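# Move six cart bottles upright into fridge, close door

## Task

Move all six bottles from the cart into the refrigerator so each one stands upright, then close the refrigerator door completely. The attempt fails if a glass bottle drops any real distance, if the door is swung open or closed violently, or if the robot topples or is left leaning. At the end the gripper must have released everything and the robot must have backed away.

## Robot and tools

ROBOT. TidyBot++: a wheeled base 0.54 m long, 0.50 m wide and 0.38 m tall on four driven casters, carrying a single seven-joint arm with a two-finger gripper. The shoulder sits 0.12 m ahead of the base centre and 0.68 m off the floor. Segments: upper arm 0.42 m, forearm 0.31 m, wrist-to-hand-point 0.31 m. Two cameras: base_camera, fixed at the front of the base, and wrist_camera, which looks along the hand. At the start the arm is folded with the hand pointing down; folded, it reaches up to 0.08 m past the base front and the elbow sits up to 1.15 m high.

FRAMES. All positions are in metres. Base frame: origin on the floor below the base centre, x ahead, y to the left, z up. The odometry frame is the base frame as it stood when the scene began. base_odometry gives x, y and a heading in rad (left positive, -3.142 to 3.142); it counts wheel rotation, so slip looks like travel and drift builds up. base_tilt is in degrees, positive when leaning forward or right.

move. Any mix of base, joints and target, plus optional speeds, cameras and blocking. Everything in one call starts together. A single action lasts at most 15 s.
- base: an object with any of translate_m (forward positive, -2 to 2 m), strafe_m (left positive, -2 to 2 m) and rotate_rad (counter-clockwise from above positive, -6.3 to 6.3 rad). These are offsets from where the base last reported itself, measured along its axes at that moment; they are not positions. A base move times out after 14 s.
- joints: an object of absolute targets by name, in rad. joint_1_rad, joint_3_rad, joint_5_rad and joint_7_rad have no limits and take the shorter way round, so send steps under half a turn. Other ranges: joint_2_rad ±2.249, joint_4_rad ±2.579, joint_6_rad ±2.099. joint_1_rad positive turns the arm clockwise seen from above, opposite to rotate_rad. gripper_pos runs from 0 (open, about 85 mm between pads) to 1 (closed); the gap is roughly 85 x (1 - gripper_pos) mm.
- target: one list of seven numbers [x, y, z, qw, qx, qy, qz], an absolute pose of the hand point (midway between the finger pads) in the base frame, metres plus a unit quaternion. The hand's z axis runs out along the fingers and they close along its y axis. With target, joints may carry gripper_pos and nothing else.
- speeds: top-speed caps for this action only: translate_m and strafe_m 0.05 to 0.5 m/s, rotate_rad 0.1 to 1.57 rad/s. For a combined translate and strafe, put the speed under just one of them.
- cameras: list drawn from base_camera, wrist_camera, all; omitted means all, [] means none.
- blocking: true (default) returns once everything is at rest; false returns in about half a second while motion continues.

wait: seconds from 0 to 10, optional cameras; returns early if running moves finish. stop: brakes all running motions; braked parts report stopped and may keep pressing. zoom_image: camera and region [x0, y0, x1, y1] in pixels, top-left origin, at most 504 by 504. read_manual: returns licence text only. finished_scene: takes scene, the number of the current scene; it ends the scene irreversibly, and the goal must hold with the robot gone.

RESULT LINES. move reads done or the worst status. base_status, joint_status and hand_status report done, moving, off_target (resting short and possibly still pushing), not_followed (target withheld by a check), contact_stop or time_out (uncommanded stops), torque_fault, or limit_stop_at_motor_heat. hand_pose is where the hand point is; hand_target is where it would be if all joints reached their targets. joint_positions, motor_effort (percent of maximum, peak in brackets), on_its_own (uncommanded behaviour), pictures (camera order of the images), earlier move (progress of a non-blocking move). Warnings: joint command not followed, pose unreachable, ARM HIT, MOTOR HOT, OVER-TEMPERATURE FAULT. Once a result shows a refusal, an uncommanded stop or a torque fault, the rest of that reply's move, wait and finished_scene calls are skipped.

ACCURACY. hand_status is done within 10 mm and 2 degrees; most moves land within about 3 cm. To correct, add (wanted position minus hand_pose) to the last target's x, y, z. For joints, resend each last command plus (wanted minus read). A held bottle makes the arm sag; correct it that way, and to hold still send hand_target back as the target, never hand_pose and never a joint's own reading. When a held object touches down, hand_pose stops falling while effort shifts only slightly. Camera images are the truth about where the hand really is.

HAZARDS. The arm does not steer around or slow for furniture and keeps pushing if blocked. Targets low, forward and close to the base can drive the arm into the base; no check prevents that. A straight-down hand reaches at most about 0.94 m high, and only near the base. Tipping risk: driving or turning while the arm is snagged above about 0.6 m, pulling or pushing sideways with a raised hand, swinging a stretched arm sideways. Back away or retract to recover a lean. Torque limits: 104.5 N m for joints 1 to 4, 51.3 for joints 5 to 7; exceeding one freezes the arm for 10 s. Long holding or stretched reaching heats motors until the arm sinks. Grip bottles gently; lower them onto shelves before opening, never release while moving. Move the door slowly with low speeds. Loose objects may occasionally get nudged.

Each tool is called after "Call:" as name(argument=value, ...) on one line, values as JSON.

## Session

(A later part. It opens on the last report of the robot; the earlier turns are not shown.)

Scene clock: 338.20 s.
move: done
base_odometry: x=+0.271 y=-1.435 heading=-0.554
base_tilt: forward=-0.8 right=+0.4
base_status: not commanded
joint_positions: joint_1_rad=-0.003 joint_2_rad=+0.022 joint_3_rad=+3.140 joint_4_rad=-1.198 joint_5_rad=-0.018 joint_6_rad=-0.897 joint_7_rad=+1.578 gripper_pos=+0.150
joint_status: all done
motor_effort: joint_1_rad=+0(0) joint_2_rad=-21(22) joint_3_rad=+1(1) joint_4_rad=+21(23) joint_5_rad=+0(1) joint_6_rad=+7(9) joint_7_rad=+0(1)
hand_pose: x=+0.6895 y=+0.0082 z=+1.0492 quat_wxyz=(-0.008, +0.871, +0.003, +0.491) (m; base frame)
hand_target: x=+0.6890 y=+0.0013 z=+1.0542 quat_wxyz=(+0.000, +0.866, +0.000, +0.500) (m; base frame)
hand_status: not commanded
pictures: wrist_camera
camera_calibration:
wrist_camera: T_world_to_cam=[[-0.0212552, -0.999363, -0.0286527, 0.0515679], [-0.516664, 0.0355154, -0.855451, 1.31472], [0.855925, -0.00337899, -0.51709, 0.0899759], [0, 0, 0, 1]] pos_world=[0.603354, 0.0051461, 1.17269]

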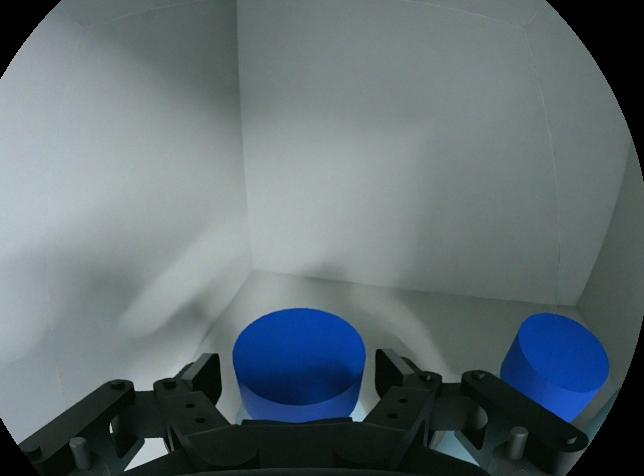

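Call:
move(base={"translate_m": -0.5}, speeds={"translate_m": 0.35}, cameras=["wrist_camera"])

Call:
move(base={"translate_m": -0.484, "strafe_m": 0.314, "rotate_rad": -0.481}, joints={"joint_2_rad": 0.1465, "joint_4_rad": -0.9477, "joint_6_rad": -1.4}, cameras=[])

Scene clock: 342.10 s.
move: done
base_odometry: x=-0.154 y=-1.173 heading=-0.554
base_tilt: forward=-0.8 right=+0.4
base_status: done
joint_positions: joint_1_rad=-0.003 joint_2_rad=+0.013 joint_3_rad=+3.140 joint_4_rad=-1.198 joint_5_rad=-0.018 joint_6_rad=-0.895 joint_7_rad=+1.578 gripper_pos=+0.150
joint_status: not commanded
motor_effort: joint_1_rad=+0(2) joint_2_rad=-19(25) joint_3_rad=+1(3) joint_4_rad=+21(23) joint_5_rad=-1(1) joint_6_rad=+8(8) joint_7_rad=+0(1)
hand_pose: x=+0.6863 y=+0.0082 z=+1.0547 quat_wxyz=(-0.008, +0.869, +0.003, +0.495) (m; base frame)
hand_target: x=+0.6890 y=+0.0013 z=+1.0542 quat_wxyz=(+0.000, +0.866, +0.000, +0.500) (m; base frame)
hand_status: not commanded
pictures: wrist_camera
camera_calibration:
wrist_camera: T_world_to_cam=[[-0.020981, -0.999362, -0.028915, 0.0517316], [-0.507609, 0.0355644, -0.860853, 1.31725], [0.861332, -0.00338409, -0.508031, 0.0822989], [0, 0, 0, 1]] pos_world=[0.598845, 0.00513001, 1.17726]

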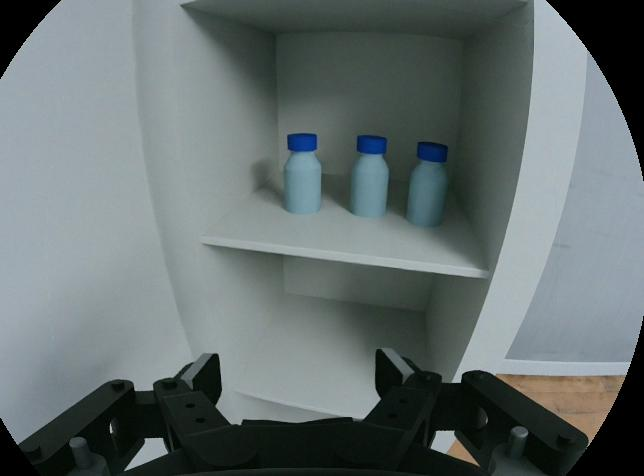

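Scene clock: 344.63 s.
move: done
base_odometry: x=-0.401 y=-0.651 heading=-1.035
base_tilt: forward=-0.9 right=+0.4
base_status: done
joint_positions: joint_1_rad=+0.000 joint_2_rad=+0.143 joint_3_rad=+3.141 joint_4_rad=-0.951 joint_5_rad=-0.018 joint_6_rad=-1.364 joint_7_rad=+1.578 gripper_pos=+0.150
joint_status: all done
motor_effort: joint_1_rad=+0(3) joint_2_rad=-23(26) joint_3_rad=+1(3) joint_4_rad=+19(22) joint_5_rad=-1(2) joint_6_rad=+6(8) joint_7_rad=+0(1)
hand_pose: x=+0.6549 y=+0.0075 z=+1.0013 quat_wxyz=(-0.008, +0.942, +0.005, +0.335) (m; base frame)
hand_target: x=+0.6475 y=+0.0013 z=+0.9940 quat_wxyz=(+0.000, +0.948, +0.000, +0.318) (m; base frame)
hand_status: not commanded
pictures: none
No camera images: "cameras" was empty.

Call:
move(base={"translate_m": -0.447, "strafe_m": -1.144}, cameras=["wrist_camera", "base_camera"])

Scene clock: 354.57 s.
move: done
base_odometry: x=-1.613 y=-0.851 heading=-1.035
base_tilt: forward=-0.8 right=+0.4
base_status: done
joint_positions: joint_1_rad=+0.000 joint_2_rad=+0.143 joint_3_rad=+3.141 joint_4_rad=-0.951 joint_5_rad=-0.018 joint_6_rad=-1.364 joint_7_rad=+1.578 gripper_pos=+0.150
joint_status: not commanded
motor_effort: joint_1_rad=+0(3) joint_2_rad=-23(24) joint_3_rad=+1(3) joint_4_rad=+20(21) joint_5_rad=-1(1) joint_6_rad=+6(6) joint_7_rad=+1(1)
hand_pose: x=+0.6550 y=+0.0075 z=+1.0010 quat_wxyz=(-0.008, +0.942, +0.005, +0.335) (m; base frame)
hand_target: x=+0.6475 y=+0.0013 z=+0.9940 quat_wxyz=(+0.000, +0.948, +0.000, +0.318) (m; base frame)
hand_status: not commanded
pictures: base_camera, wrist_camera
camera_calibration:
wrist_camera: T_world_to_cam=[[-0.024249, -0.99957, -0.0164582, 0.0384768], [-0.773943, 0.029191, -0.632582, 1.20116], [0.632791, -0.00260178, -0.774318, 0.49823], [0, 0, 0, 1]] pos_world=[0.615287, 0.00469347, 1.14625]

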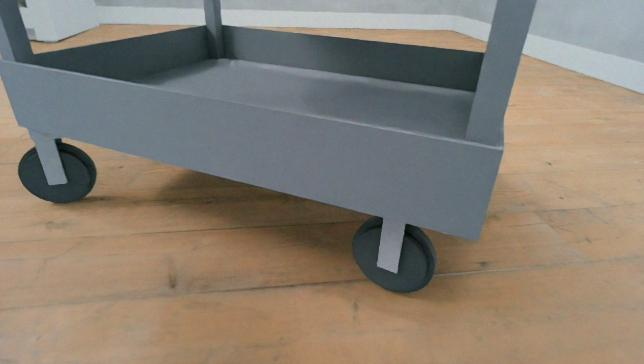

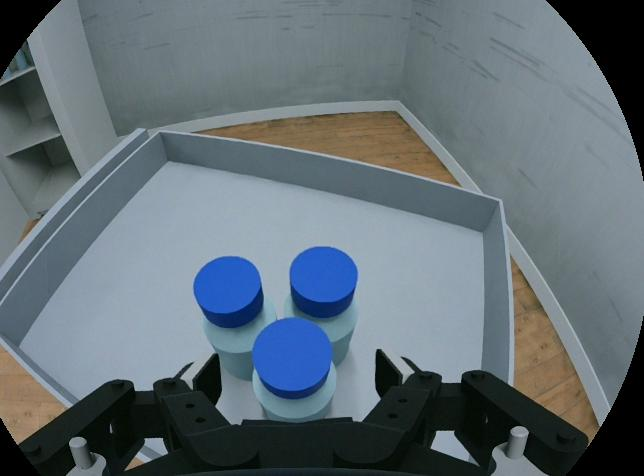

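Call:
move(joints={"joint_2_rad": 0.0485, "joint_4_rad": -1.1816, "joint_6_rad": -0.8999}, base={"strafe_m": 0.004}, cameras=[])

Call:
move(joints={"joint_2_rad": 0.0155, "joint_4_rad": -1.6338, "joint_6_rad": -0.47}, cameras=["wrist_camera"])

Scene clock: 359.30 s.
move: done
base_odometry: x=-1.609 y=-0.849 heading=-1.035
base_tilt: forward=-0.9 right=+0.4
base_status: done
joint_positions: joint_1_rad=+0.000 joint_2_rad=+0.067 joint_3_rad=+3.141 joint_4_rad=-1.165 joint_5_rad=-0.018 joint_6_rad=-0.930 joint_7_rad=+1.578 gripper_pos=+0.150
joint_status: all done
motor_effort: joint_1_rad=+0(4) joint_2_rad=-22(24) joint_3_rad=+1(3) joint_4_rad=+21(22) joint_5_rad=+0(1) joint_6_rad=+7(8) joint_7_rad=+0(1)
hand_pose: x=+0.7019 y=+0.0067 z=+1.0324 quat_wxyz=(-0.008, +0.883, +0.002, +0.470) (m; base frame)
hand_target: x=+0.6996 y=+0.0013 z=+1.0420 quat_wxyz=(+0.000, +0.875, +0.000, +0.485) (m; base frame)
hand_status: not commanded
pictures: none
No camera images: "cameras" was empty.

Scene clock: 361.23 s.
move: done
base_odometry: x=-1.609 y=-0.849 heading=-1.035
base_tilt: forward=-0.9 right=+0.4
base_status: not commanded
joint_positions: joint_1_rad=+0.000 joint_2_rad=+0.035 joint_3_rad=+3.141 joint_4_rad=-1.618 joint_5_rad=-0.018 joint_6_rad=-0.500 joint_7_rad=+1.578 gripper_pos=+0.150
joint_status: all done
motor_effort: joint_1_rad=+0(0) joint_2_rad=-21(23) joint_3_rad=+1(1) joint_4_rad=+22(24) joint_5_rad=-1(1) joint_6_rad=+7(8) joint_7_rad=+1(1)
hand_pose: x=+0.7070 y=+0.0049 z=+0.9051 quat_wxyz=(-0.006, +0.880, -0.001, +0.474) (m; base frame)
hand_target: x=+0.7045 y=+0.0013 z=+0.9156 quat_wxyz=(+0.000, +0.872, +0.000, +0.489) (m; base frame)
hand_status: not commanded
pictures: wrist_camera
camera_calibration:
wrist_camera: T_world_to_cam=[[-0.0323592, -0.999071, -0.0284581, 0.0521494], [-0.547871, 0.0415449, -0.835531, 1.20467], [0.835937, -0.0114457, -0.548706, 0.0432624], [0, 0, 0, 1]] pos_world=[0.625525, 0.00254837, 1.03176]

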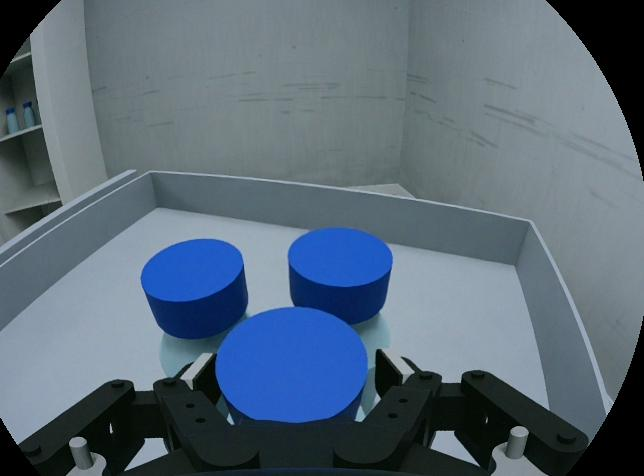

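Call:
move(joints={"joint_2_rad": 0.003, "joint_4_rad": -1.615, "joint_6_rad": -0.495}, cameras=[])

Call:
move(joints={"gripper_pos": 0.7}, cameras=["wrist_camera"])

Scene clock: 363.53 s.
move: done
base_odometry: x=-1.609 y=-0.849 heading=-1.035
base_tilt: forward=-0.8 right=+0.4
base_status: not commanded
joint_positions: joint_1_rad=+0.000 joint_2_rad=+0.020 joint_3_rad=+3.141 joint_4_rad=-1.612 joint_5_rad=-0.018 joint_6_rad=-0.499 joint_7_rad=+1.578 gripper_pos=+0.150
joint_status: all done
motor_effort: joint_1_rad=+0(0) joint_2_rad=-21(23) joint_3_rad=+1(1) joint_4_rad=+22(23) joint_5_rad=-1(1) joint_6_rad=+7(8) joint_7_rad=+1(1)
hand_pose: x=+0.7050 y=+0.0049 z=+0.9178 quat_wxyz=(-0.006, +0.875, -0.001, +0.484) (m; base frame)
hand_target: x=+0.7009 y=+0.0013 z=+0.9271 quat_wxyz=(+0.000, +0.871, +0.000, +0.492) (m; base frame)
hand_status: not commanded
pictures: none
No camera images: "cameras" was empty.

Scene clock: 364.37 s.
move: off_target
base_odometry: x=-1.609 y=-0.849 heading=-1.035
base_tilt: forward=-0.8 right=+0.4
base_status: not commanded
joint_positions: joint_1_rad=+0.000 joint_2_rad=+0.020 joint_3_rad=+3.141 joint_4_rad=-1.612 joint_5_rad=-0.018 joint_6_rad=-0.499 joint_7_rad=+1.578 gripper_pos=+0.422
joint_status: gripper_pos off_target (ended at +0.422, target +0.700)
motor_effort: joint_1_rad=+0(2) joint_2_rad=-21(22) joint_3_rad=+1(3) joint_4_rad=+23(24) joint_5_rad=-1(1) joint_6_rad=+8(9) joint_7_rad=+0(1)
hand_pose: x=+0.7048 y=+0.0049 z=+0.9183 quat_wxyz=(-0.006, +0.875, -0.001, +0.484) (m; base frame)
hand_target: x=+0.7009 y=+0.0013 z=+0.9271 quat_wxyz=(+0.000, +0.871, +0.000, +0.492) (m; base frame)
hand_status: not commanded
pictures: wrist_camera
camera_calibration:
wrist_camera: T_world_to_cam=[[-0.0317135, -0.99907, -0.029214, 0.052685], [-0.528365, 0.0415684, -0.847999, 1.21213], [0.848425, -0.0114574, -0.529192, 0.0255935], [0, 0, 0, 1]] pos_world=[0.620404, 0.00254292, 1.04297]

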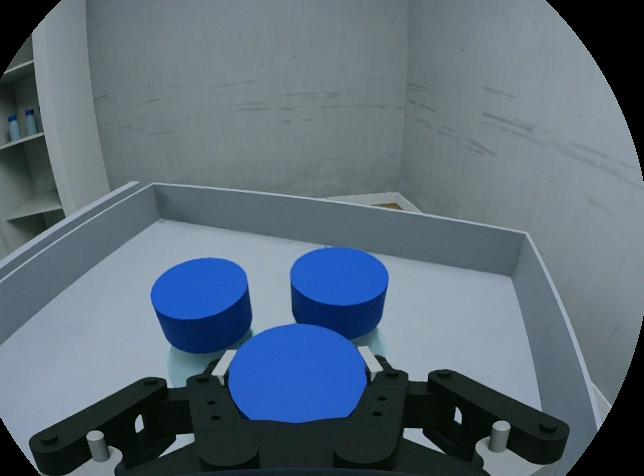

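Call:
move(joints={"joint_2_rad": 0.05, "joint_4_rad": -0.955, "joint_6_rad": -1.114}, cameras=[])

Call:
move(base={"translate_m": -0.13}, cameras=["wrist_camera"])

Scene clock: 368.47 s.
move: done
base_odometry: x=-1.609 y=-0.849 heading=-1.035
base_tilt: forward=-0.9 right=+0.4
base_status: not commanded
joint_positions: joint_1_rad=+0.000 joint_2_rad=+0.059 joint_3_rad=+3.141 joint_4_rad=-0.980 joint_5_rad=-0.018 joint_6_rad=-1.090 joint_7_rad=+1.578 gripper_pos=+0.422
joint_status: all done
motor_effort: joint_1_rad=+0(1) joint_2_rad=-24(28) joint_3_rad=+1(2) joint_4_rad=+24(28) joint_5_rad=-1(1) joint_6_rad=+10(12) joint_7_rad=+0(1)
hand_pose: x=+0.6787 y=+0.0071 z=+1.0969 quat_wxyz=(-0.008, +0.874, +0.004, +0.485) (m; base frame)
hand_target: x=+0.6711 y=+0.0013 z=+1.1083 quat_wxyz=(+0.000, +0.872, +0.000, +0.489) (m; base frame)
hand_status: not commanded
pictures: none
No camera images: "cameras" was empty.

Scene clock: 369.93 s.
move: done
base_odometry: x=-1.676 y=-0.737 heading=-1.035
base_tilt: forward=-0.8 right=+0.4
base_status: done
joint_positions: joint_1_rad=+0.000 joint_2_rad=+0.068 joint_3_rad=+3.141 joint_4_rad=-0.975 joint_5_rad=-0.018 joint_6_rad=-1.097 joint_7_rad=+1.578 gripper_pos=+0.422
joint_status: not commanded
motor_effort: joint_1_rad=+0(1) joint_2_rad=-25(29) joint_3_rad=+1(2) joint_4_rad=+24(25) joint_5_rad=+0(1) joint_6_rad=+10(11) joint_7_rad=+1(1)
hand_pose: x=+0.6815 y=+0.0071 z=+1.0923 quat_wxyz=(-0.008, +0.877, +0.004, +0.480) (m; base frame)
hand_target: x=+0.6711 y=+0.0013 z=+1.1083 quat_wxyz=(+0.000, +0.872, +0.000, +0.489) (m; base frame)
hand_status: not commanded
pictures: wrist_camera
camera_calibration:
wrist_camera: T_world_to_cam=[[-0.0214492, -0.999419, -0.0264986, 0.0493683], [-0.536585, 0.0338718, -0.843166, 1.34769], [0.843574, -0.00386651, -0.536999, 0.149287], [0, 0, 0, 1]] pos_world=[0.598273, 0.00426822, 1.2178]

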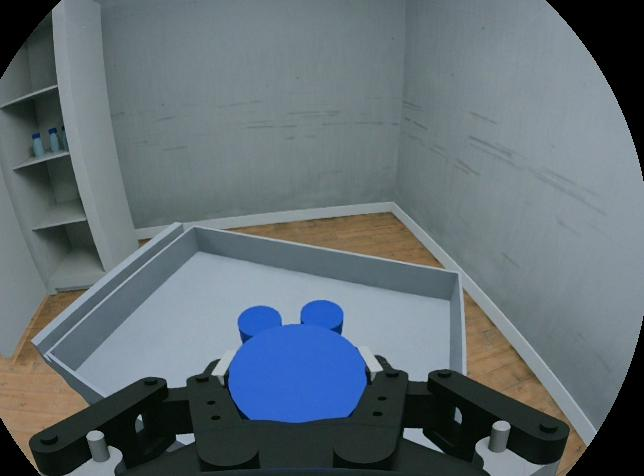

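Call:
move(base={"translate_m": 0.577, "strafe_m": 1.142, "rotate_rad": 0.231}, cameras=["wrist_camera"])

Scene clock: 377.03 s.
move: done
base_odometry: x=-0.399 y=-0.650 heading=-0.804
base_tilt: forward=-0.8 right=+0.4
base_status: done
joint_positions: joint_1_rad=+0.002 joint_2_rad=+0.072 joint_3_rad=+3.142 joint_4_rad=-0.975 joint_5_rad=-0.018 joint_6_rad=-1.097 joint_7_rad=+1.578 gripper_pos=+0.422
joint_status: not commanded
motor_effort: joint_1_rad=+0(5) joint_2_rad=-25(27) joint_3_rad=+1(4) joint_4_rad=+24(25) joint_5_rad=-1(3) joint_6_rad=+10(11) joint_7_rad=+1(2)
hand_pose: x=+0.6829 y=+0.0048 z=+1.0903 quat_wxyz=(-0.007, +0.878, +0.002, +0.479) (m; base frame)
hand_target: x=+0.6711 y=+0.0013 z=+1.1083 quat_wxyz=(+0.000, +0.872, +0.000, +0.489) (m; base frame)
hand_status: not commanded
pictures: wrist_camera
camera_calibration:
wrist_camera: T_world_to_cam=[[-0.0256945, -0.999341, -0.0256497, 0.0490161], [-0.539517, 0.0354632, -0.841227, 1.34672], [0.841582, -0.0077765, -0.540073, 0.151755], [0, 0, 0, 1]] pos_world=[0.600127, 0.0024047, 1.21612]

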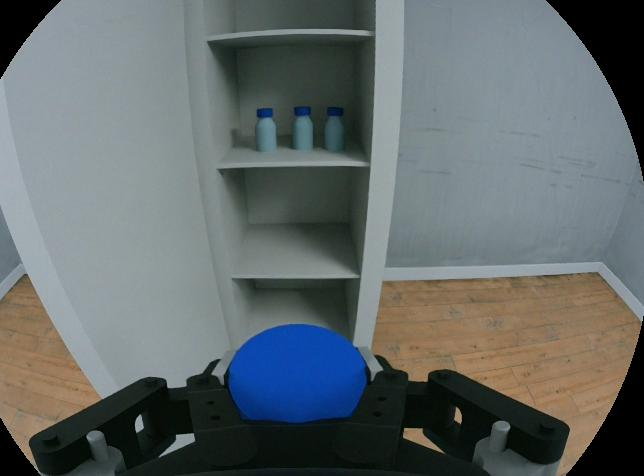

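Call:
move(base={"translate_m": 0.722, "strafe_m": -0.123}, cameras=["wrist_camera"])

Scene clock: 381.33 s.
move: done
base_odometry: x=+0.013 y=-1.255 heading=-0.803
base_tilt: forward=-0.8 right=+0.4
base_status: done
joint_positions: joint_1_rad=+0.002 joint_2_rad=+0.079 joint_3_rad=+3.142 joint_4_rad=-0.974 joint_5_rad=-0.018 joint_6_rad=-1.098 joint_7_rad=+1.578 gripper_pos=+0.422
joint_status: not commanded
motor_effort: joint_1_rad=+0(1) joint_2_rad=-25(28) joint_3_rad=+1(2) joint_4_rad=+24(25) joint_5_rad=-1(1) joint_6_rad=+10(11) joint_7_rad=+0(1)
hand_pose: x=+0.6855 y=+0.0048 z=+1.0861 quat_wxyz=(-0.007, +0.880, +0.002, +0.475) (m; base frame)
hand_target: x=+0.6711 y=+0.0013 z=+1.1083 quat_wxyz=(+0.000, +0.872, +0.000, +0.489) (m; base frame)
hand_status: not commanded
pictures: wrist_camera
camera_calibration:
wrist_camera: T_world_to_cam=[[-0.025883, -0.999341, -0.0254431, 0.0488771], [-0.546439, 0.0354563, -0.836748, 1.34445], [0.837099, -0.00775445, -0.546997, 0.157881], [0, 0, 0, 1]] pos_world=[0.603764, 0.00239987, 1.21257]

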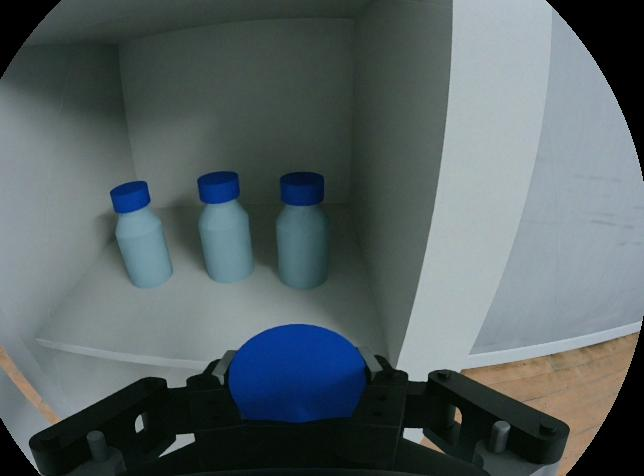

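Call:
move(base={"translate_m": 0.188, "strafe_m": -0.001}, speeds={"translate_m": 0.25}, cameras=[])

Call:
move(joints={"joint_2_rad": -0.003, "joint_4_rad": -1.18, "joint_6_rad": -0.91}, cameras=["wrist_camera"])

Scene clock: 384.67 s.
move: done
base_odometry: x=+0.143 y=-1.392 heading=-0.804
base_tilt: forward=-0.8 right=+0.4
base_status: done
joint_positions: joint_1_rad=+0.002 joint_2_rad=+0.079 joint_3_rad=+3.142 joint_4_rad=-0.974 joint_5_rad=-0.018 joint_6_rad=-1.100 joint_7_rad=+1.578 gripper_pos=+0.422
joint_status: not commanded
motor_effort: joint_1_rad=+0(2) joint_2_rad=-25(29) joint_3_rad=+1(3) joint_4_rad=+24(25) joint_5_rad=+0(2) joint_6_rad=+10(11) joint_7_rad=+1(1)
hand_pose: x=+0.6853 y=+0.0048 z=+1.0862 quat_wxyz=(-0.007, +0.880, +0.002, +0.475) (m; base frame)
hand_target: x=+0.6711 y=+0.0013 z=+1.1083 quat_wxyz=(+0.000, +0.872, +0.000, +0.489) (m; base frame)
hand_status: not commanded
pictures: none
No camera images: "cameras" was empty.

Scene clock: 385.90 s.
move: done
base_odometry: x=+0.143 y=-1.391 heading=-0.804
base_tilt: forward=-0.9 right=+0.4
base_status: not commanded
joint_positions: joint_1_rad=+0.002 joint_2_rad=+0.021 joint_3_rad=+3.142 joint_4_rad=-1.167 joint_5_rad=-0.018 joint_6_rad=-0.943 joint_7_rad=+1.578 gripper_pos=+0.422
joint_status: all done
motor_effort: joint_1_rad=+1(1) joint_2_rad=-21(25) joint_3_rad=+2(2) joint_4_rad=+22(25) joint_5_rad=+0(1) joint_6_rad=+9(10) joint_7_rad=+1(1)
hand_pose: x=+0.6831 y=+0.0044 z=+1.0547 quat_wxyz=(-0.006, +0.875, +0.001, +0.484) (m; base frame)
hand_target: x=+0.6788 y=+0.0013 z=+1.0695 quat_wxyz=(+0.000, +0.864, +0.000, +0.503) (m; base frame)
hand_status: not commanded
pictures: wrist_camera
camera_calibration:
wrist_camera: T_world_to_cam=[[-0.0277935, -0.999245, -0.027146, 0.0506749], [-0.528893, 0.037744, -0.847849, 1.3166], [0.848234, -0.00920736, -0.529542, 0.11667], [0, 0, 0, 1]] pos_world=[0.598787, 0.00201705, 1.17944]

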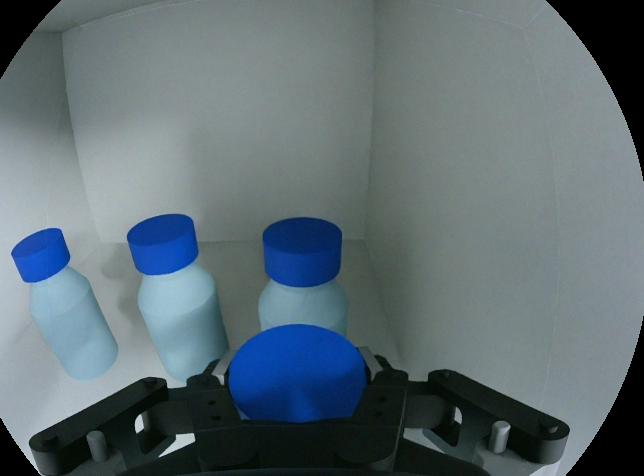

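Call:
move(joints={"joint_2_rad": -0.003, "joint_4_rad": -1.205, "joint_6_rad": -0.885}, cameras=[])

Scene clock: 387.93 s.
move: done
base_odometry: x=+0.143 y=-1.391 heading=-0.804
base_tilt: forward=-0.8 right=+0.4
base_status: not commanded
joint_positions: joint_1_rad=+0.002 joint_2_rad=+0.011 joint_3_rad=+3.142 joint_4_rad=-1.189 joint_5_rad=-0.018 joint_6_rad=-0.915 joint_7_rad=+1.578 gripper_pos=+0.422
joint_status: all done
motor_effort: joint_1_rad=+0(1) joint_2_rad=-20(21) joint_3_rad=+1(2) joint_4_rad=+22(22) joint_5_rad=+0(1) joint_6_rad=+8(9) joint_7_rad=+1(1)
hand_pose: x=+0.6831 y=+0.0043 z=+1.0550 quat_wxyz=(-0.006, +0.871, +0.001, +0.491) (m; base frame)
hand_target: x=+0.6817 y=+0.0013 z=+1.0622 quat_wxyz=(+0.000, +0.864, +0.000, +0.503) (m; base frame)
hand_status: not commanded
pictures: none
No camera images: "cameras" was empty.

Call:
move(joints={"gripper_pos": 0.15}, cameras=["wrist_camera"])

Scene clock: 389.93 s.
move: done
base_odometry: x=+0.143 y=-1.391 heading=-0.804
base_tilt: forward=-0.8 right=+0.4
base_status: not commanded
joint_positions: joint_1_rad=+0.002 joint_2_rad=+0.011 joint_3_rad=+3.142 joint_4_rad=-1.190 joint_5_rad=-0.018 joint_6_rad=-0.910 joint_7_rad=+1.578 gripper_pos=+0.150
joint_status: all done
motor_effort: joint_1_rad=+0(1) joint_2_rad=-20(21) joint_3_rad=+1(1) joint_4_rad=+21(22) joint_5_rad=-1(1) joint_6_rad=+8(9) joint_7_rad=+0(1)
hand_pose: x=+0.6838 y=+0.0043 z=+1.0560 quat_wxyz=(-0.006, +0.870, +0.001, +0.493) (m; base frame)
hand_target: x=+0.6817 y=+0.0013 z=+1.0622 quat_wxyz=(+0.000, +0.864, +0.000, +0.503) (m; base frame)
hand_status: not commanded
pictures: wrist_camera
camera_calibration:
wrist_camera: T_world_to_cam=[[-0.0277992, -0.999225, -0.0278566, 0.0513704], [-0.51223, 0.0381701, -0.858, 1.31735], [0.858398, -0.00958272, -0.512894, 0.0922276], [0, 0, 0, 1]] pos_world=[0.597043, 0.00193121, 1.17902]

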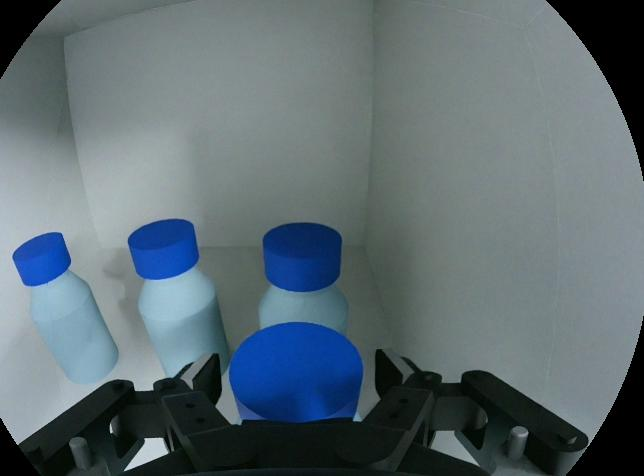

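Call:
move(base={"translate_m": -0.5}, speeds={"translate_m": 0.35}, cameras=["wrist_camera"])

Call:
move(base={"translate_m": -0.41, "strafe_m": 0.123, "rotate_rad": -1.016}, joints={"joint_2_rad": 0.1465, "joint_4_rad": -0.9477, "joint_6_rad": -1.4}, cameras=[])

Scene clock: 395.33 s.
move: done
base_odometry: x=-0.204 y=-1.032 heading=-0.804
base_tilt: forward=-0.9 right=+0.4
base_status: done
joint_positions: joint_1_rad=+0.002 joint_2_rad=-0.003 joint_3_rad=+3.142 joint_4_rad=-1.191 joint_5_rad=-0.018 joint_6_rad=-0.908 joint_7_rad=+1.578 gripper_pos=+0.150
joint_status: not commanded
motor_effort: joint_1_rad=+0(2) joint_2_rad=-19(24) joint_3_rad=+1(3) joint_4_rad=+20(22) joint_5_rad=+0(1) joint_6_rad=+8(8) joint_7_rad=+0(1)
hand_pose: x=+0.6785 y=+0.0043 z=+1.0640 quat_wxyz=(-0.006, +0.866, +0.001, +0.499) (m; base frame)
hand_target: x=+0.6817 y=+0.0013 z=+1.0622 quat_wxyz=(+0.000, +0.864, +0.000, +0.503) (m; base frame)
hand_status: not commanded
pictures: wrist_camera
camera_calibration:
wrist_camera: T_world_to_cam=[[-0.0274001, -0.999225, -0.0282645, 0.0516163], [-0.498837, 0.0381707, -0.865855, 1.32084], [0.866262, -0.00962509, -0.499497, 0.0813043], [0, 0, 0, 1]] pos_world=[0.589869, 0.00194136, 1.18573]

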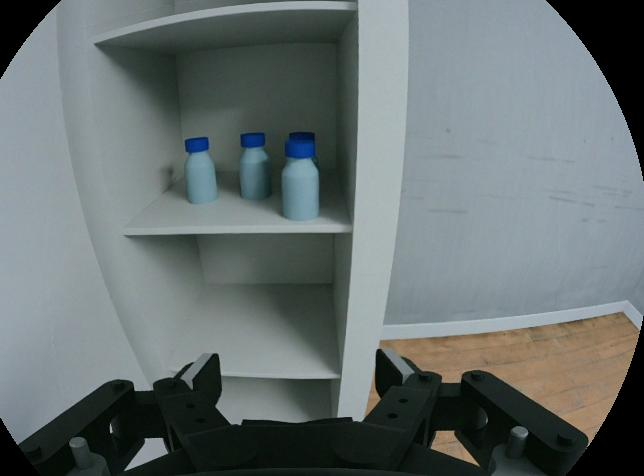

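Scene clock: 397.50 s.
move: done
base_odometry: x=-0.400 y=-0.651 heading=-1.820
base_tilt: forward=-0.9 right=+0.4
base_status: done
joint_positions: joint_1_rad=+0.002 joint_2_rad=+0.148 joint_3_rad=+3.142 joint_4_rad=-0.954 joint_5_rad=-0.018 joint_6_rad=-1.362 joint_7_rad=+1.578 gripper_pos=+0.150
joint_status: all done
motor_effort: joint_1_rad=+0(3) joint_2_rad=-23(27) joint_3_rad=+1(3) joint_4_rad=+19(22) joint_5_rad=+0(2) joint_6_rad=+6(8) joint_7_rad=+1(1)
hand_pose: x=+0.6566 y=+0.0054 z=+0.9977 quat_wxyz=(-0.007, +0.943, +0.003, +0.333) (m; base frame)
hand_target: x=+0.6475 y=+0.0013 z=+0.9940 quat_wxyz=(+0.000, +0.948, +0.000, +0.318) (m; base frame)
hand_status: not commanded
pictures: none
No camera images: "cameras" was empty.

Call:
move(base={"translate_m": 0.345, "strafe_m": -0.599}, cameras=["wrist_camera"])

Scene clock: 401.30 s.
move: done
base_odometry: x=-1.066 y=-0.838 heading=-1.821
base_tilt: forward=-0.8 right=+0.4
base_status: done
joint_positions: joint_1_rad=+0.002 joint_2_rad=+0.148 joint_3_rad=+3.142 joint_4_rad=-0.953 joint_5_rad=-0.018 joint_6_rad=-1.363 joint_7_rad=+1.578 gripper_pos=+0.150
joint_status: not commanded
motor_effort: joint_1_rad=+0(2) joint_2_rad=-23(25) joint_3_rad=+1(2) joint_4_rad=+19(20) joint_5_rad=+0(2) joint_6_rad=+6(6) joint_7_rad=+1(1)
hand_pose: x=+0.6565 y=+0.0054 z=+0.9977 quat_wxyz=(-0.007, +0.943, +0.003, +0.332) (m; base frame)
hand_target: x=+0.6475 y=+0.0013 z=+0.9940 quat_wxyz=(+0.000, +0.948, +0.000, +0.318) (m; base frame)
hand_status: not commanded
pictures: wrist_camera
camera_calibration:
wrist_camera: T_world_to_cam=[[-0.0282587, -0.999481, -0.0154512, 0.0379928], [-0.77751, 0.0316923, -0.628071, 1.19813], [0.628235, -0.00573496, -0.778003, 0.501386], [0, 0, 0, 1]] pos_world=[0.617642, 0.00287705, 1.14318]

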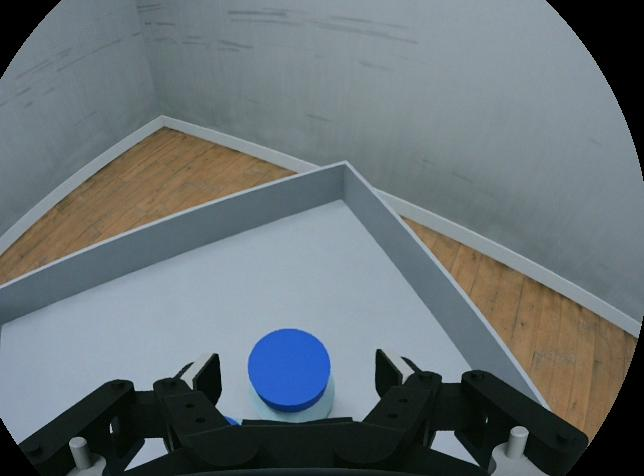

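Call:
move(base={"translate_m": -0.07, "strafe_m": 0.053}, cameras=["wrist_camera"])

Scene clock: 404.50 s.
move: done
base_odometry: x=-0.997 y=-0.783 heading=-1.820
base_tilt: forward=-0.8 right=+0.4
base_status: done
joint_positions: joint_1_rad=+0.002 joint_2_rad=+0.145 joint_3_rad=+3.142 joint_4_rad=-0.951 joint_5_rad=-0.018 joint_6_rad=-1.367 joint_7_rad=+1.578 gripper_pos=+0.150
joint_status: not commanded
motor_effort: joint_1_rad=+0(3) joint_2_rad=-22(28) joint_3_rad=+1(2) joint_4_rad=+20(20) joint_5_rad=+0(2) joint_6_rad=+6(6) joint_7_rad=+1(1)
hand_pose: x=+0.6548 y=+0.0054 z=+0.9998 quat_wxyz=(-0.007, +0.943, +0.003, +0.333) (m; base frame)
hand_target: x=+0.6475 y=+0.0013 z=+0.9940 quat_wxyz=(+0.000, +0.948, +0.000, +0.318) (m; base frame)
hand_status: not commanded
pictures: wrist_camera
camera_calibration:
wrist_camera: T_world_to_cam=[[-0.0281441, -0.999484, -0.0154733, 0.0379489], [-0.776296, 0.0316061, -0.629576, 1.19886], [0.62974, -0.00570698, -0.776785, 0.501873], [0, 0, 0, 1]] pos_world=[0.61569, 0.0029022, 1.14521]

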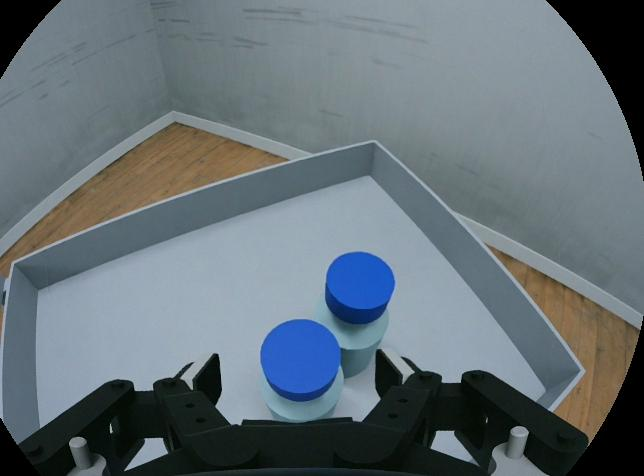

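Call:
move(joints={"joint_2_rad": 0.0485, "joint_4_rad": -1.1816, "joint_6_rad": -0.8999}, base={"translate_m": -0.013}, cameras=[])

Call:
move(joints={"joint_2_rad": 0.009, "joint_4_rad": -1.62, "joint_6_rad": -0.49}, cameras=["wrist_camera"])

Scene clock: 408.63 s.
move: done
base_odometry: x=-0.994 y=-0.770 heading=-1.820
base_tilt: forward=-0.8 right=+0.4
base_status: done
joint_positions: joint_1_rad=+0.002 joint_2_rad=+0.069 joint_3_rad=+3.142 joint_4_rad=-1.166 joint_5_rad=-0.018 joint_6_rad=-0.931 joint_7_rad=+1.578 gripper_pos=+0.150
joint_status: all done
motor_effort: joint_1_rad=+0(2) joint_2_rad=-22(26) joint_3_rad=+1(2) joint_4_rad=+21(22) joint_5_rad=+0(1) joint_6_rad=+7(8) joint_7_rad=+0(1)
hand_pose: x=+0.7028 y=+0.0043 z=+1.0307 quat_wxyz=(-0.007, +0.883, +0.001, +0.469) (m; base frame)
hand_target: x=+0.6996 y=+0.0013 z=+1.0420 quat_wxyz=(+0.000, +0.875, +0.000, +0.484) (m; base frame)
hand_status: not commanded
pictures: none
No camera images: "cameras" was empty.

Scene clock: 410.53 s.
move: done
base_odometry: x=-0.994 y=-0.770 heading=-1.820
base_tilt: forward=-0.8 right=+0.4
base_status: not commanded
joint_positions: joint_1_rad=+0.002 joint_2_rad=+0.029 joint_3_rad=+3.142 joint_4_rad=-1.605 joint_5_rad=-0.018 joint_6_rad=-0.520 joint_7_rad=+1.578 gripper_pos=+0.150
joint_status: all done
motor_effort: joint_1_rad=+0(0) joint_2_rad=-21(24) joint_3_rad=+1(1) joint_4_rad=+22(24) joint_5_rad=+0(1) joint_6_rad=+7(8) joint_7_rad=+0(1)
hand_pose: x=+0.7047 y=+0.0026 z=+0.9116 quat_wxyz=(-0.005, +0.880, -0.003, +0.474) (m; base frame)
hand_target: x=+0.7023 y=+0.0013 z=+0.9220 quat_wxyz=(+0.000, +0.872, +0.000, +0.489) (m; base frame)
hand_status: not commanded
pictures: wrist_camera
camera_calibration:
wrist_camera: T_world_to_cam=[[-0.0357244, -0.998979, -0.0276628, 0.0516713], [-0.547569, 0.0427222, -0.835669, 1.20883], [0.835998, -0.0147064, -0.548536, 0.0485116], [0, 0, 0, 1]] pos_world=[0.623207, 0.000688214, 1.03822]

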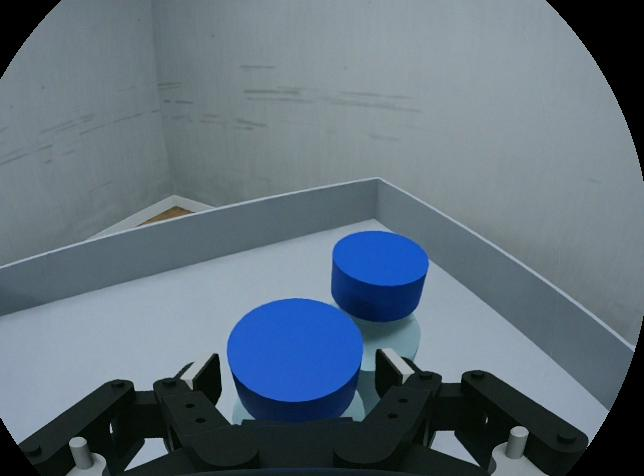

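Call:
move(base={"translate_m": 0.007}, joints={"joint_2_rad": 0.006, "joint_4_rad": -1.62, "joint_6_rad": -0.494}, cameras=[])

Call:
move(joints={"gripper_pos": 0.7}, cameras=["wrist_camera"])

Scene clock: 413.67 s.
move: done
base_odometry: x=-0.996 y=-0.777 heading=-1.821
base_tilt: forward=-0.8 right=+0.4
base_status: done
joint_positions: joint_1_rad=+0.002 joint_2_rad=+0.021 joint_3_rad=+3.142 joint_4_rad=-1.606 joint_5_rad=-0.018 joint_6_rad=-0.517 joint_7_rad=+1.578 gripper_pos=+0.150
joint_status: all done
motor_effort: joint_1_rad=+0(1) joint_2_rad=-21(24) joint_3_rad=+1(2) joint_4_rad=+22(23) joint_5_rad=+0(1) joint_6_rad=+7(8) joint_7_rad=+0(1)
hand_pose: x=+0.7032 y=+0.0026 z=+0.9164 quat_wxyz=(-0.005, +0.878, -0.003, +0.479) (m; base frame)
hand_target: x=+0.7009 y=+0.0013 z=+0.9227 quat_wxyz=(+0.000, +0.872, +0.000, +0.489) (m; base frame)
hand_status: not commanded
pictures: none
No camera images: "cameras" was empty.

Scene clock: 414.50 s.
move: off_target
base_odometry: x=-0.996 y=-0.777 heading=-1.821
base_tilt: forward=-0.8 right=+0.4
base_status: not commanded
joint_positions: joint_1_rad=+0.002 joint_2_rad=+0.020 joint_3_rad=+3.142 joint_4_rad=-1.606 joint_5_rad=-0.018 joint_6_rad=-0.516 joint_7_rad=+1.578 gripper_pos=+0.426
joint_status: gripper_pos off_target (ended at +0.426, target +0.700)
motor_effort: joint_1_rad=+0(0) joint_2_rad=-21(22) joint_3_rad=+1(1) joint_4_rad=+23(23) joint_5_rad=-1(1) joint_6_rad=+7(8) joint_7_rad=+0(1)
hand_pose: x=+0.7032 y=+0.0026 z=+0.9167 quat_wxyz=(-0.005, +0.878, -0.003, +0.479) (m; base frame)
hand_target: x=+0.7009 y=+0.0013 z=+0.9227 quat_wxyz=(+0.000, +0.872, +0.000, +0.489) (m; base frame)
hand_status: not commanded
pictures: wrist_camera
camera_calibration:
wrist_camera: T_world_to_cam=[[-0.0354896, -0.998977, -0.0280162, 0.0519016], [-0.538564, 0.0427328, -0.8415, 1.21125], [0.841837, -0.014776, -0.53953, 0.0402638], [0, 0, 0, 1]] pos_world=[0.620283, 0.000683311, 1.04245]

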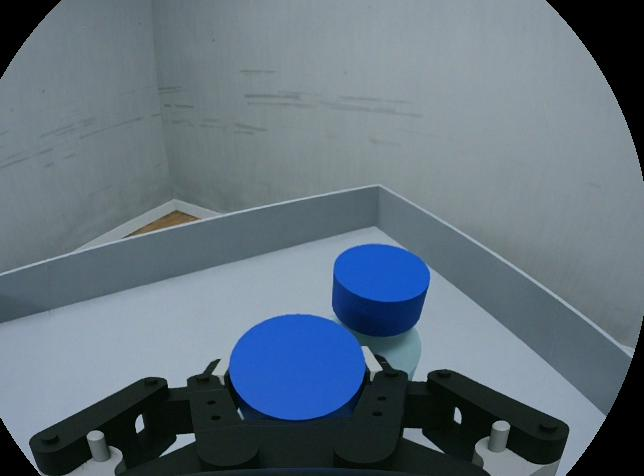

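Call:
move(joints={"joint_2_rad": 0.05, "joint_4_rad": -0.955, "joint_6_rad": -1.122}, cameras=[])

Call:
move(base={"translate_m": -0.12}, cameras=["wrist_camera"])

Scene clock: 418.20 s.
move: done
base_odometry: x=-0.996 y=-0.777 heading=-1.821
base_tilt: forward=-0.9 right=+0.4
base_status: not commanded
joint_positions: joint_1_rad=+0.002 joint_2_rad=+0.055 joint_3_rad=+3.142 joint_4_rad=-0.976 joint_5_rad=-0.018 joint_6_rad=-1.095 joint_7_rad=+1.578 gripper_pos=+0.426
joint_status: all done
motor_effort: joint_1_rad=+0(1) joint_2_rad=-23(27) joint_3_rad=+1(1) joint_4_rad=+22(28) joint_5_rad=-1(1) joint_6_rad=+10(11) joint_7_rad=+0(1)
hand_pose: x=+0.6763 y=+0.0048 z=+1.0996 quat_wxyz=(-0.007, +0.874, +0.002, +0.486) (m; base frame)
hand_target: x=+0.6698 y=+0.0013 z=+1.1062 quat_wxyz=(+0.000, +0.874, +0.000, +0.486) (m; base frame)
hand_status: not commanded
pictures: none
No camera images: "cameras" was empty.

Scene clock: 419.63 s.
move: done
base_odometry: x=-0.966 y=-0.660 heading=-1.821
base_tilt: forward=-0.8 right=+0.4
base_status: done
joint_positions: joint_1_rad=+0.002 joint_2_rad=+0.063 joint_3_rad=+3.142 joint_4_rad=-0.972 joint_5_rad=-0.018 joint_6_rad=-1.101 joint_7_rad=+1.578 gripper_pos=+0.426
joint_status: not commanded
motor_effort: joint_1_rad=+0(2) joint_2_rad=-24(27) joint_3_rad=+1(2) joint_4_rad=+23(24) joint_5_rad=+0(1) joint_6_rad=+10(11) joint_7_rad=+0(1)
hand_pose: x=+0.6789 y=+0.0048 z=+1.0952 quat_wxyz=(-0.007, +0.876, +0.002, +0.482) (m; base frame)
hand_target: x=+0.6698 y=+0.0013 z=+1.1062 quat_wxyz=(+0.000, +0.874, +0.000, +0.486) (m; base frame)
hand_status: not commanded
pictures: wrist_camera
camera_calibration:
wrist_camera: T_world_to_cam=[[-0.0254927, -0.999343, -0.0257769, 0.0490419], [-0.533752, 0.0354089, -0.844899, 1.34876], [0.845256, -0.00778025, -0.534304, 0.148962], [0, 0, 0, 1]] pos_world=[0.595245, 0.00241044, 1.22042]

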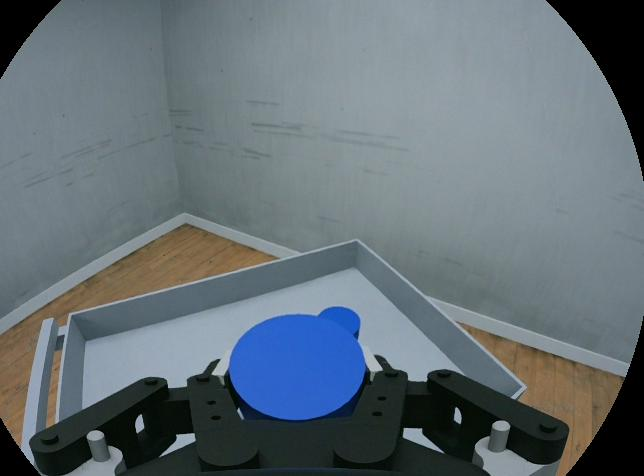

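Call:
move(base={"translate_m": -0.15, "strafe_m": 0.546, "rotate_rad": 1.017}, cameras=[])

Call:
move(base={"translate_m": 0.727, "strafe_m": -0.009}, cameras=["wrist_camera"])

Scene clock: 424.83 s.
move: done
base_odometry: x=-0.400 y=-0.650 heading=-0.803
base_tilt: forward=-0.8 right=+0.4
base_status: done
joint_positions: joint_1_rad=+0.003 joint_2_rad=+0.069 joint_3_rad=+3.143 joint_4_rad=-0.972 joint_5_rad=-0.017 joint_6_rad=-1.101 joint_7_rad=+1.578 gripper_pos=+0.426
joint_status: not commanded
motor_effort: joint_1_rad=+0(5) joint_2_rad=-24(26) joint_3_rad=+1(4) joint_4_rad=+23(24) joint_5_rad=-1(3) joint_6_rad=+10(10) joint_7_rad=+1(1)
hand_pose: x=+0.6813 y=+0.0032 z=+1.0919 quat_wxyz=(-0.005, +0.878, +0.001, +0.479) (m; base frame)
hand_target: x=+0.6698 y=+0.0013 z=+1.1062 quat_wxyz=(+0.000, +0.874, +0.000, +0.486) (m; base frame)
hand_status: not commanded
pictures: none
No camera images: "cameras" was empty.

Scene clock: 427.40 s.
move: done
base_odometry: x=+0.099 y=-1.179 heading=-0.803
base_tilt: forward=-0.8 right=+0.4
base_status: done
joint_positions: joint_1_rad=+0.003 joint_2_rad=+0.078 joint_3_rad=+3.143 joint_4_rad=-0.972 joint_5_rad=-0.017 joint_6_rad=-1.103 joint_7_rad=+1.578 gripper_pos=+0.426
joint_status: not commanded
motor_effort: joint_1_rad=+0(1) joint_2_rad=-24(29) joint_3_rad=+1(2) joint_4_rad=+23(25) joint_5_rad=+0(1) joint_6_rad=+10(11) joint_7_rad=+1(1)
hand_pose: x=+0.6845 y=+0.0032 z=+1.0866 quat_wxyz=(-0.005, +0.880, +0.001, +0.474) (m; base frame)
hand_target: x=+0.6698 y=+0.0013 z=+1.1062 quat_wxyz=(+0.000, +0.874, +0.000, +0.486) (m; base frame)
hand_status: not commanded
pictures: wrist_camera
camera_calibration:
wrist_camera: T_world_to_cam=[[-0.0289413, -0.999283, -0.0244061, 0.0481463], [-0.547605, 0.0362767, -0.83595, 1.34434], [0.836236, -0.0108286, -0.548262, 0.16096], [0, 0, 0, 1]] pos_world=[0.602963, 0.00108635, 1.21323]

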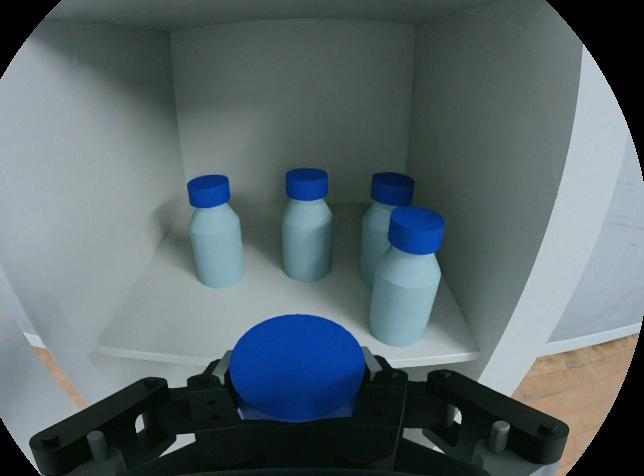

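Call:
move(base={"translate_m": 0.187, "strafe_m": 0.005}, speeds={"translate_m": 0.25}, cameras=[])

Call:
move(joints={"joint_2_rad": -0.003, "joint_4_rad": -1.182, "joint_6_rad": -0.918}, cameras=["wrist_camera"])

Scene clock: 430.60 s.
move: done
base_odometry: x=+0.232 y=-1.310 heading=-0.803
base_tilt: forward=-0.8 right=+0.4
base_status: done
joint_positions: joint_1_rad=+0.003 joint_2_rad=+0.075 joint_3_rad=+3.143 joint_4_rad=-0.970 joint_5_rad=-0.017 joint_6_rad=-1.105 joint_7_rad=+1.578 gripper_pos=+0.426
joint_status: not commanded
motor_effort: joint_1_rad=+0(1) joint_2_rad=-24(28) joint_3_rad=+1(2) joint_4_rad=+23(25) joint_5_rad=+0(1) joint_6_rad=+10(11) joint_7_rad=+1(1)
hand_pose: x=+0.6830 y=+0.0032 z=+1.0887 quat_wxyz=(-0.005, +0.880, +0.001, +0.476) (m; base frame)
hand_target: x=+0.6698 y=+0.0013 z=+1.1062 quat_wxyz=(+0.000, +0.874, +0.000, +0.486) (m; base frame)
hand_status: not commanded
pictures: none
No camera images: "cameras" was empty.

Scene clock: 431.83 s.
move: done
base_odometry: x=+0.232 y=-1.310 heading=-0.803
base_tilt: forward=-0.9 right=+0.4
base_status: not commanded
joint_positions: joint_1_rad=+0.003 joint_2_rad=+0.019 joint_3_rad=+3.143 joint_4_rad=-1.168 joint_5_rad=-0.017 joint_6_rad=-0.950 joint_7_rad=+1.578 gripper_pos=+0.426
joint_status: all done
motor_effort: joint_1_rad=+1(1) joint_2_rad=-20(25) joint_3_rad=+1(2) joint_4_rad=+22(24) joint_5_rad=+0(1) joint_6_rad=+8(11) joint_7_rad=+0(1)
hand_pose: x=+0.6812 y=+0.0027 z=+1.0533 quat_wxyz=(-0.005, +0.876, +0.000, +0.481) (m; base frame)
hand_target: x=+0.6775 y=+0.0013 z=+1.0663 quat_wxyz=(+0.000, +0.867, +0.000, +0.499) (m; base frame)
hand_status: not commanded
pictures: wrist_camera
camera_calibration:
wrist_camera: T_world_to_cam=[[-0.030826, -0.999186, -0.0260035, 0.0497677], [-0.534248, 0.0384587, -0.844452, 1.31451], [0.844765, -0.0121388, -0.534999, 0.125657], [0, 0, 0, 1]] pos_world=[0.597656, 0.000698296, 1.17856]

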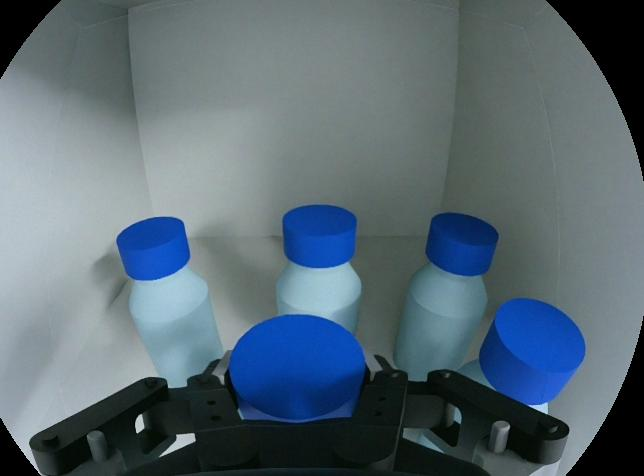

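Call:
move(joints={"joint_2_rad": -0.003, "joint_4_rad": -1.21, "joint_6_rad": -0.892}, cameras=[])

Scene clock: 433.93 s.
move: done
base_odometry: x=+0.232 y=-1.310 heading=-0.803
base_tilt: forward=-0.8 right=+0.4
base_status: not commanded
joint_positions: joint_1_rad=+0.003 joint_2_rad=+0.009 joint_3_rad=+3.143 joint_4_rad=-1.192 joint_5_rad=-0.017 joint_6_rad=-0.919 joint_7_rad=+1.578 gripper_pos=+0.426
joint_status: all done
motor_effort: joint_1_rad=+0(1) joint_2_rad=-20(21) joint_3_rad=+1(2) joint_4_rad=+21(22) joint_5_rad=+0(1) joint_6_rad=+8(9) joint_7_rad=+0(1)
hand_pose: x=+0.6812 y=+0.0026 z=+1.0535 quat_wxyz=(-0.005, +0.872, +0.000, +0.489) (m; base frame)
hand_target: x=+0.6804 y=+0.0013 z=+1.0575 quat_wxyz=(+0.000, +0.867, +0.000, +0.498) (m; base frame)
hand_status: not commanded
pictures: none
No camera images: "cameras" was empty.

Same contact signature. Release.

Call:
move(joints={"gripper_pos": 0.17}, cameras=["wrist_camera"])

Scene clock: 435.47 s.
move: done
base_odometry: x=+0.232 y=-1.310 heading=-0.803
base_tilt: forward=-0.8 right=+0.4
base_status: not commanded
joint_positions: joint_1_rad=+0.003 joint_2_rad=+0.009 joint_3_rad=+3.143 joint_4_rad=-1.194 joint_5_rad=-0.017 joint_6_rad=-0.918 joint_7_rad=+1.578 gripper_pos=+0.170
joint_status: all done
motor_effort: joint_1_rad=+0(0) joint_2_rad=-20(20) joint_3_rad=+1(1) joint_4_rad=+21(22) joint_5_rad=-1(1) joint_6_rad=+8(8) joint_7_rad=+0(1)
hand_pose: x=+0.6814 y=+0.0026 z=+1.0532 quat_wxyz=(-0.005, +0.872, +0.000, +0.489) (m; base frame)
hand_target: x=+0.6804 y=+0.0013 z=+1.0575 quat_wxyz=(+0.000, +0.867, +0.000, +0.498) (m; base frame)
hand_status: not commanded
pictures: wrist_camera
camera_calibration:
wrist_camera: T_world_to_cam=[[-0.0308868, -0.999167, -0.0266523, 0.0503879], [-0.519978, 0.0388351, -0.853296, 1.31411], [0.853621, -0.012497, -0.520744, 0.104377], [0, 0, 0, 1]] pos_world=[0.595765, 0.000616878, 1.17702]

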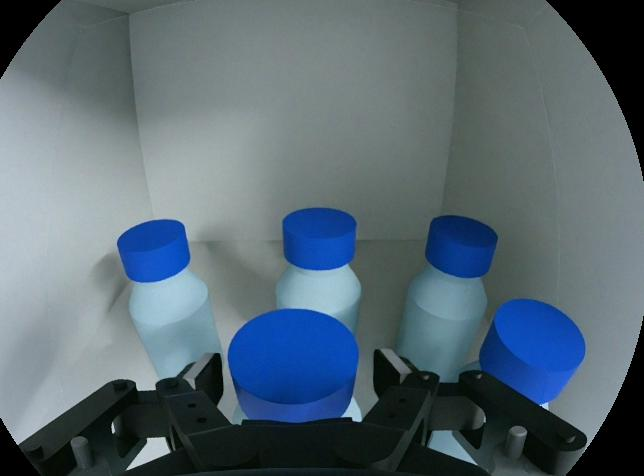

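Call:
move(base={"translate_m": -0.5}, speeds={"translate_m": 0.35}, cameras=["wrist_camera"])

Call:
move(base={"translate_m": -0.414, "strafe_m": 0.003, "rotate_rad": -1.016}, joints={"joint_2_rad": 0.1465, "joint_4_rad": -0.9477, "joint_6_rad": -1.4}, cameras=[])

Call:
move(base={"translate_m": 0.333, "strafe_m": -0.589}, cameras=["wrist_camera"])

Scene clock: 442.00 s.
move: done
base_odometry: x=-0.115 y=-0.951 heading=-0.803
base_tilt: forward=-0.8 right=+0.4
base_status: done
joint_positions: joint_1_rad=+0.003 joint_2_rad=-0.003 joint_3_rad=+3.143 joint_4_rad=-1.197 joint_5_rad=-0.017 joint_6_rad=-0.914 joint_7_rad=+1.578 gripper_pos=+0.170
joint_status: not commanded
motor_effort: joint_1_rad=+0(2) joint_2_rad=-20(25) joint_3_rad=+1(2) joint_4_rad=+22(22) joint_5_rad=-1(1) joint_6_rad=+7(8) joint_7_rad=+1(1)
hand_pose: x=+0.6773 y=+0.0026 z=+1.0591 quat_wxyz=(-0.005, +0.869, +0.000, +0.494) (m; base frame)
hand_target: x=+0.6804 y=+0.0013 z=+1.0575 quat_wxyz=(+0.000, +0.867, +0.000, +0.498) (m; base frame)
hand_status: not commanded
pictures: wrist_camera
camera_calibration:
wrist_camera: T_world_to_cam=[[-0.030606, -0.999166, -0.0270133, 0.0506141], [-0.509301, 0.0388437, -0.859711, 1.31661], [0.860044, -0.0125544, -0.510066, 0.09535], [0, 0, 0, 1]] pos_world=[0.590097, 0.00062677, 1.18191]

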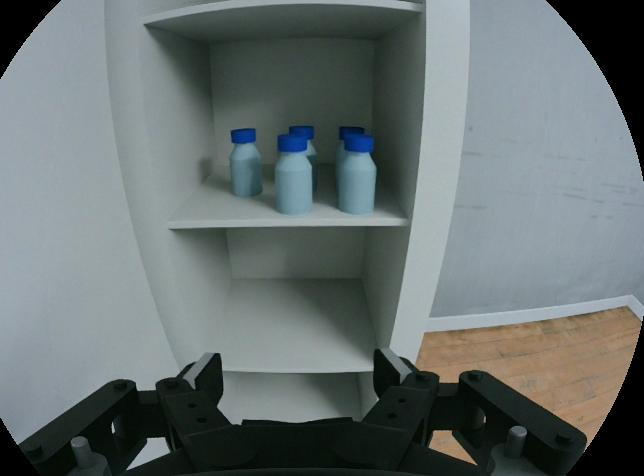

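Scene clock: 444.00 s.
move: done
base_odometry: x=-0.401 y=-0.651 heading=-1.819
base_tilt: forward=-0.8 right=+0.4
base_status: done
joint_positions: joint_1_rad=+0.006 joint_2_rad=+0.142 joint_3_rad=+3.143 joint_4_rad=-0.954 joint_5_rad=-0.017 joint_6_rad=-1.360 joint_7_rad=+1.578 gripper_pos=+0.170
joint_status: all done
motor_effort: joint_1_rad=+0(4) joint_2_rad=-23(26) joint_3_rad=+1(3) joint_4_rad=+20(22) joint_5_rad=-1(2) joint_6_rad=+6(8) joint_7_rad=+0(1)
hand_pose: x=+0.6551 y=+0.0024 z=+1.0011 quat_wxyz=(-0.006, +0.942, +0.001, +0.336) (m; base frame)
hand_target: x=+0.6475 y=+0.0013 z=+0.9940 quat_wxyz=(+0.000, +0.948, +0.000, +0.318) (m; base frame)
hand_status: not commanded
pictures: none
No camera images: "cameras" was empty.

Scene clock: 446.67 s.
move: done
base_odometry: x=-1.053 y=-0.829 heading=-1.819
base_tilt: forward=-0.8 right=+0.4
base_status: done
joint_positions: joint_1_rad=+0.006 joint_2_rad=+0.143 joint_3_rad=+3.143 joint_4_rad=-0.953 joint_5_rad=-0.017 joint_6_rad=-1.363 joint_7_rad=+1.578 gripper_pos=+0.170
joint_status: not commanded
motor_effort: joint_1_rad=+0(3) joint_2_rad=-23(24) joint_3_rad=+1(3) joint_4_rad=+19(20) joint_5_rad=-1(2) joint_6_rad=+6(6) joint_7_rad=+0(1)
hand_pose: x=+0.6551 y=+0.0026 z=+1.0002 quat_wxyz=(-0.006, +0.942, +0.001, +0.335) (m; base frame)
hand_target: x=+0.6475 y=+0.0013 z=+0.9940 quat_wxyz=(+0.000, +0.948, +0.000, +0.318) (m; base frame)
hand_status: not commanded
pictures: wrist_camera
camera_calibration:
wrist_camera: T_world_to_cam=[[-0.0334053, -0.999337, -0.0145017, 0.037632], [-0.774161, 0.0350496, -0.632018, 1.20049], [0.632107, -0.0098861, -0.774818, 0.498484], [0, 0, 0, 1]] pos_world=[0.615532, 0.000458453, 1.14551]

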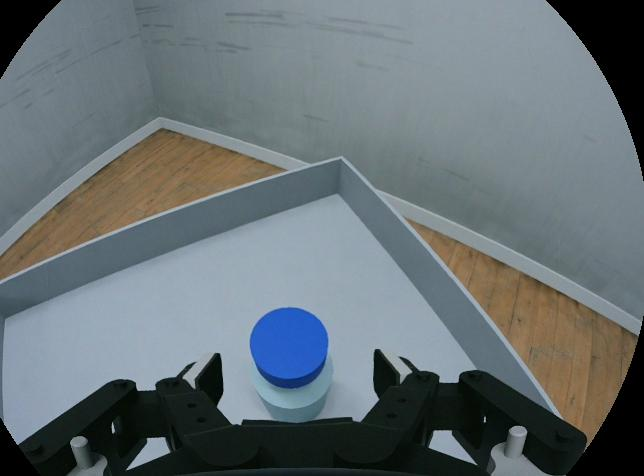

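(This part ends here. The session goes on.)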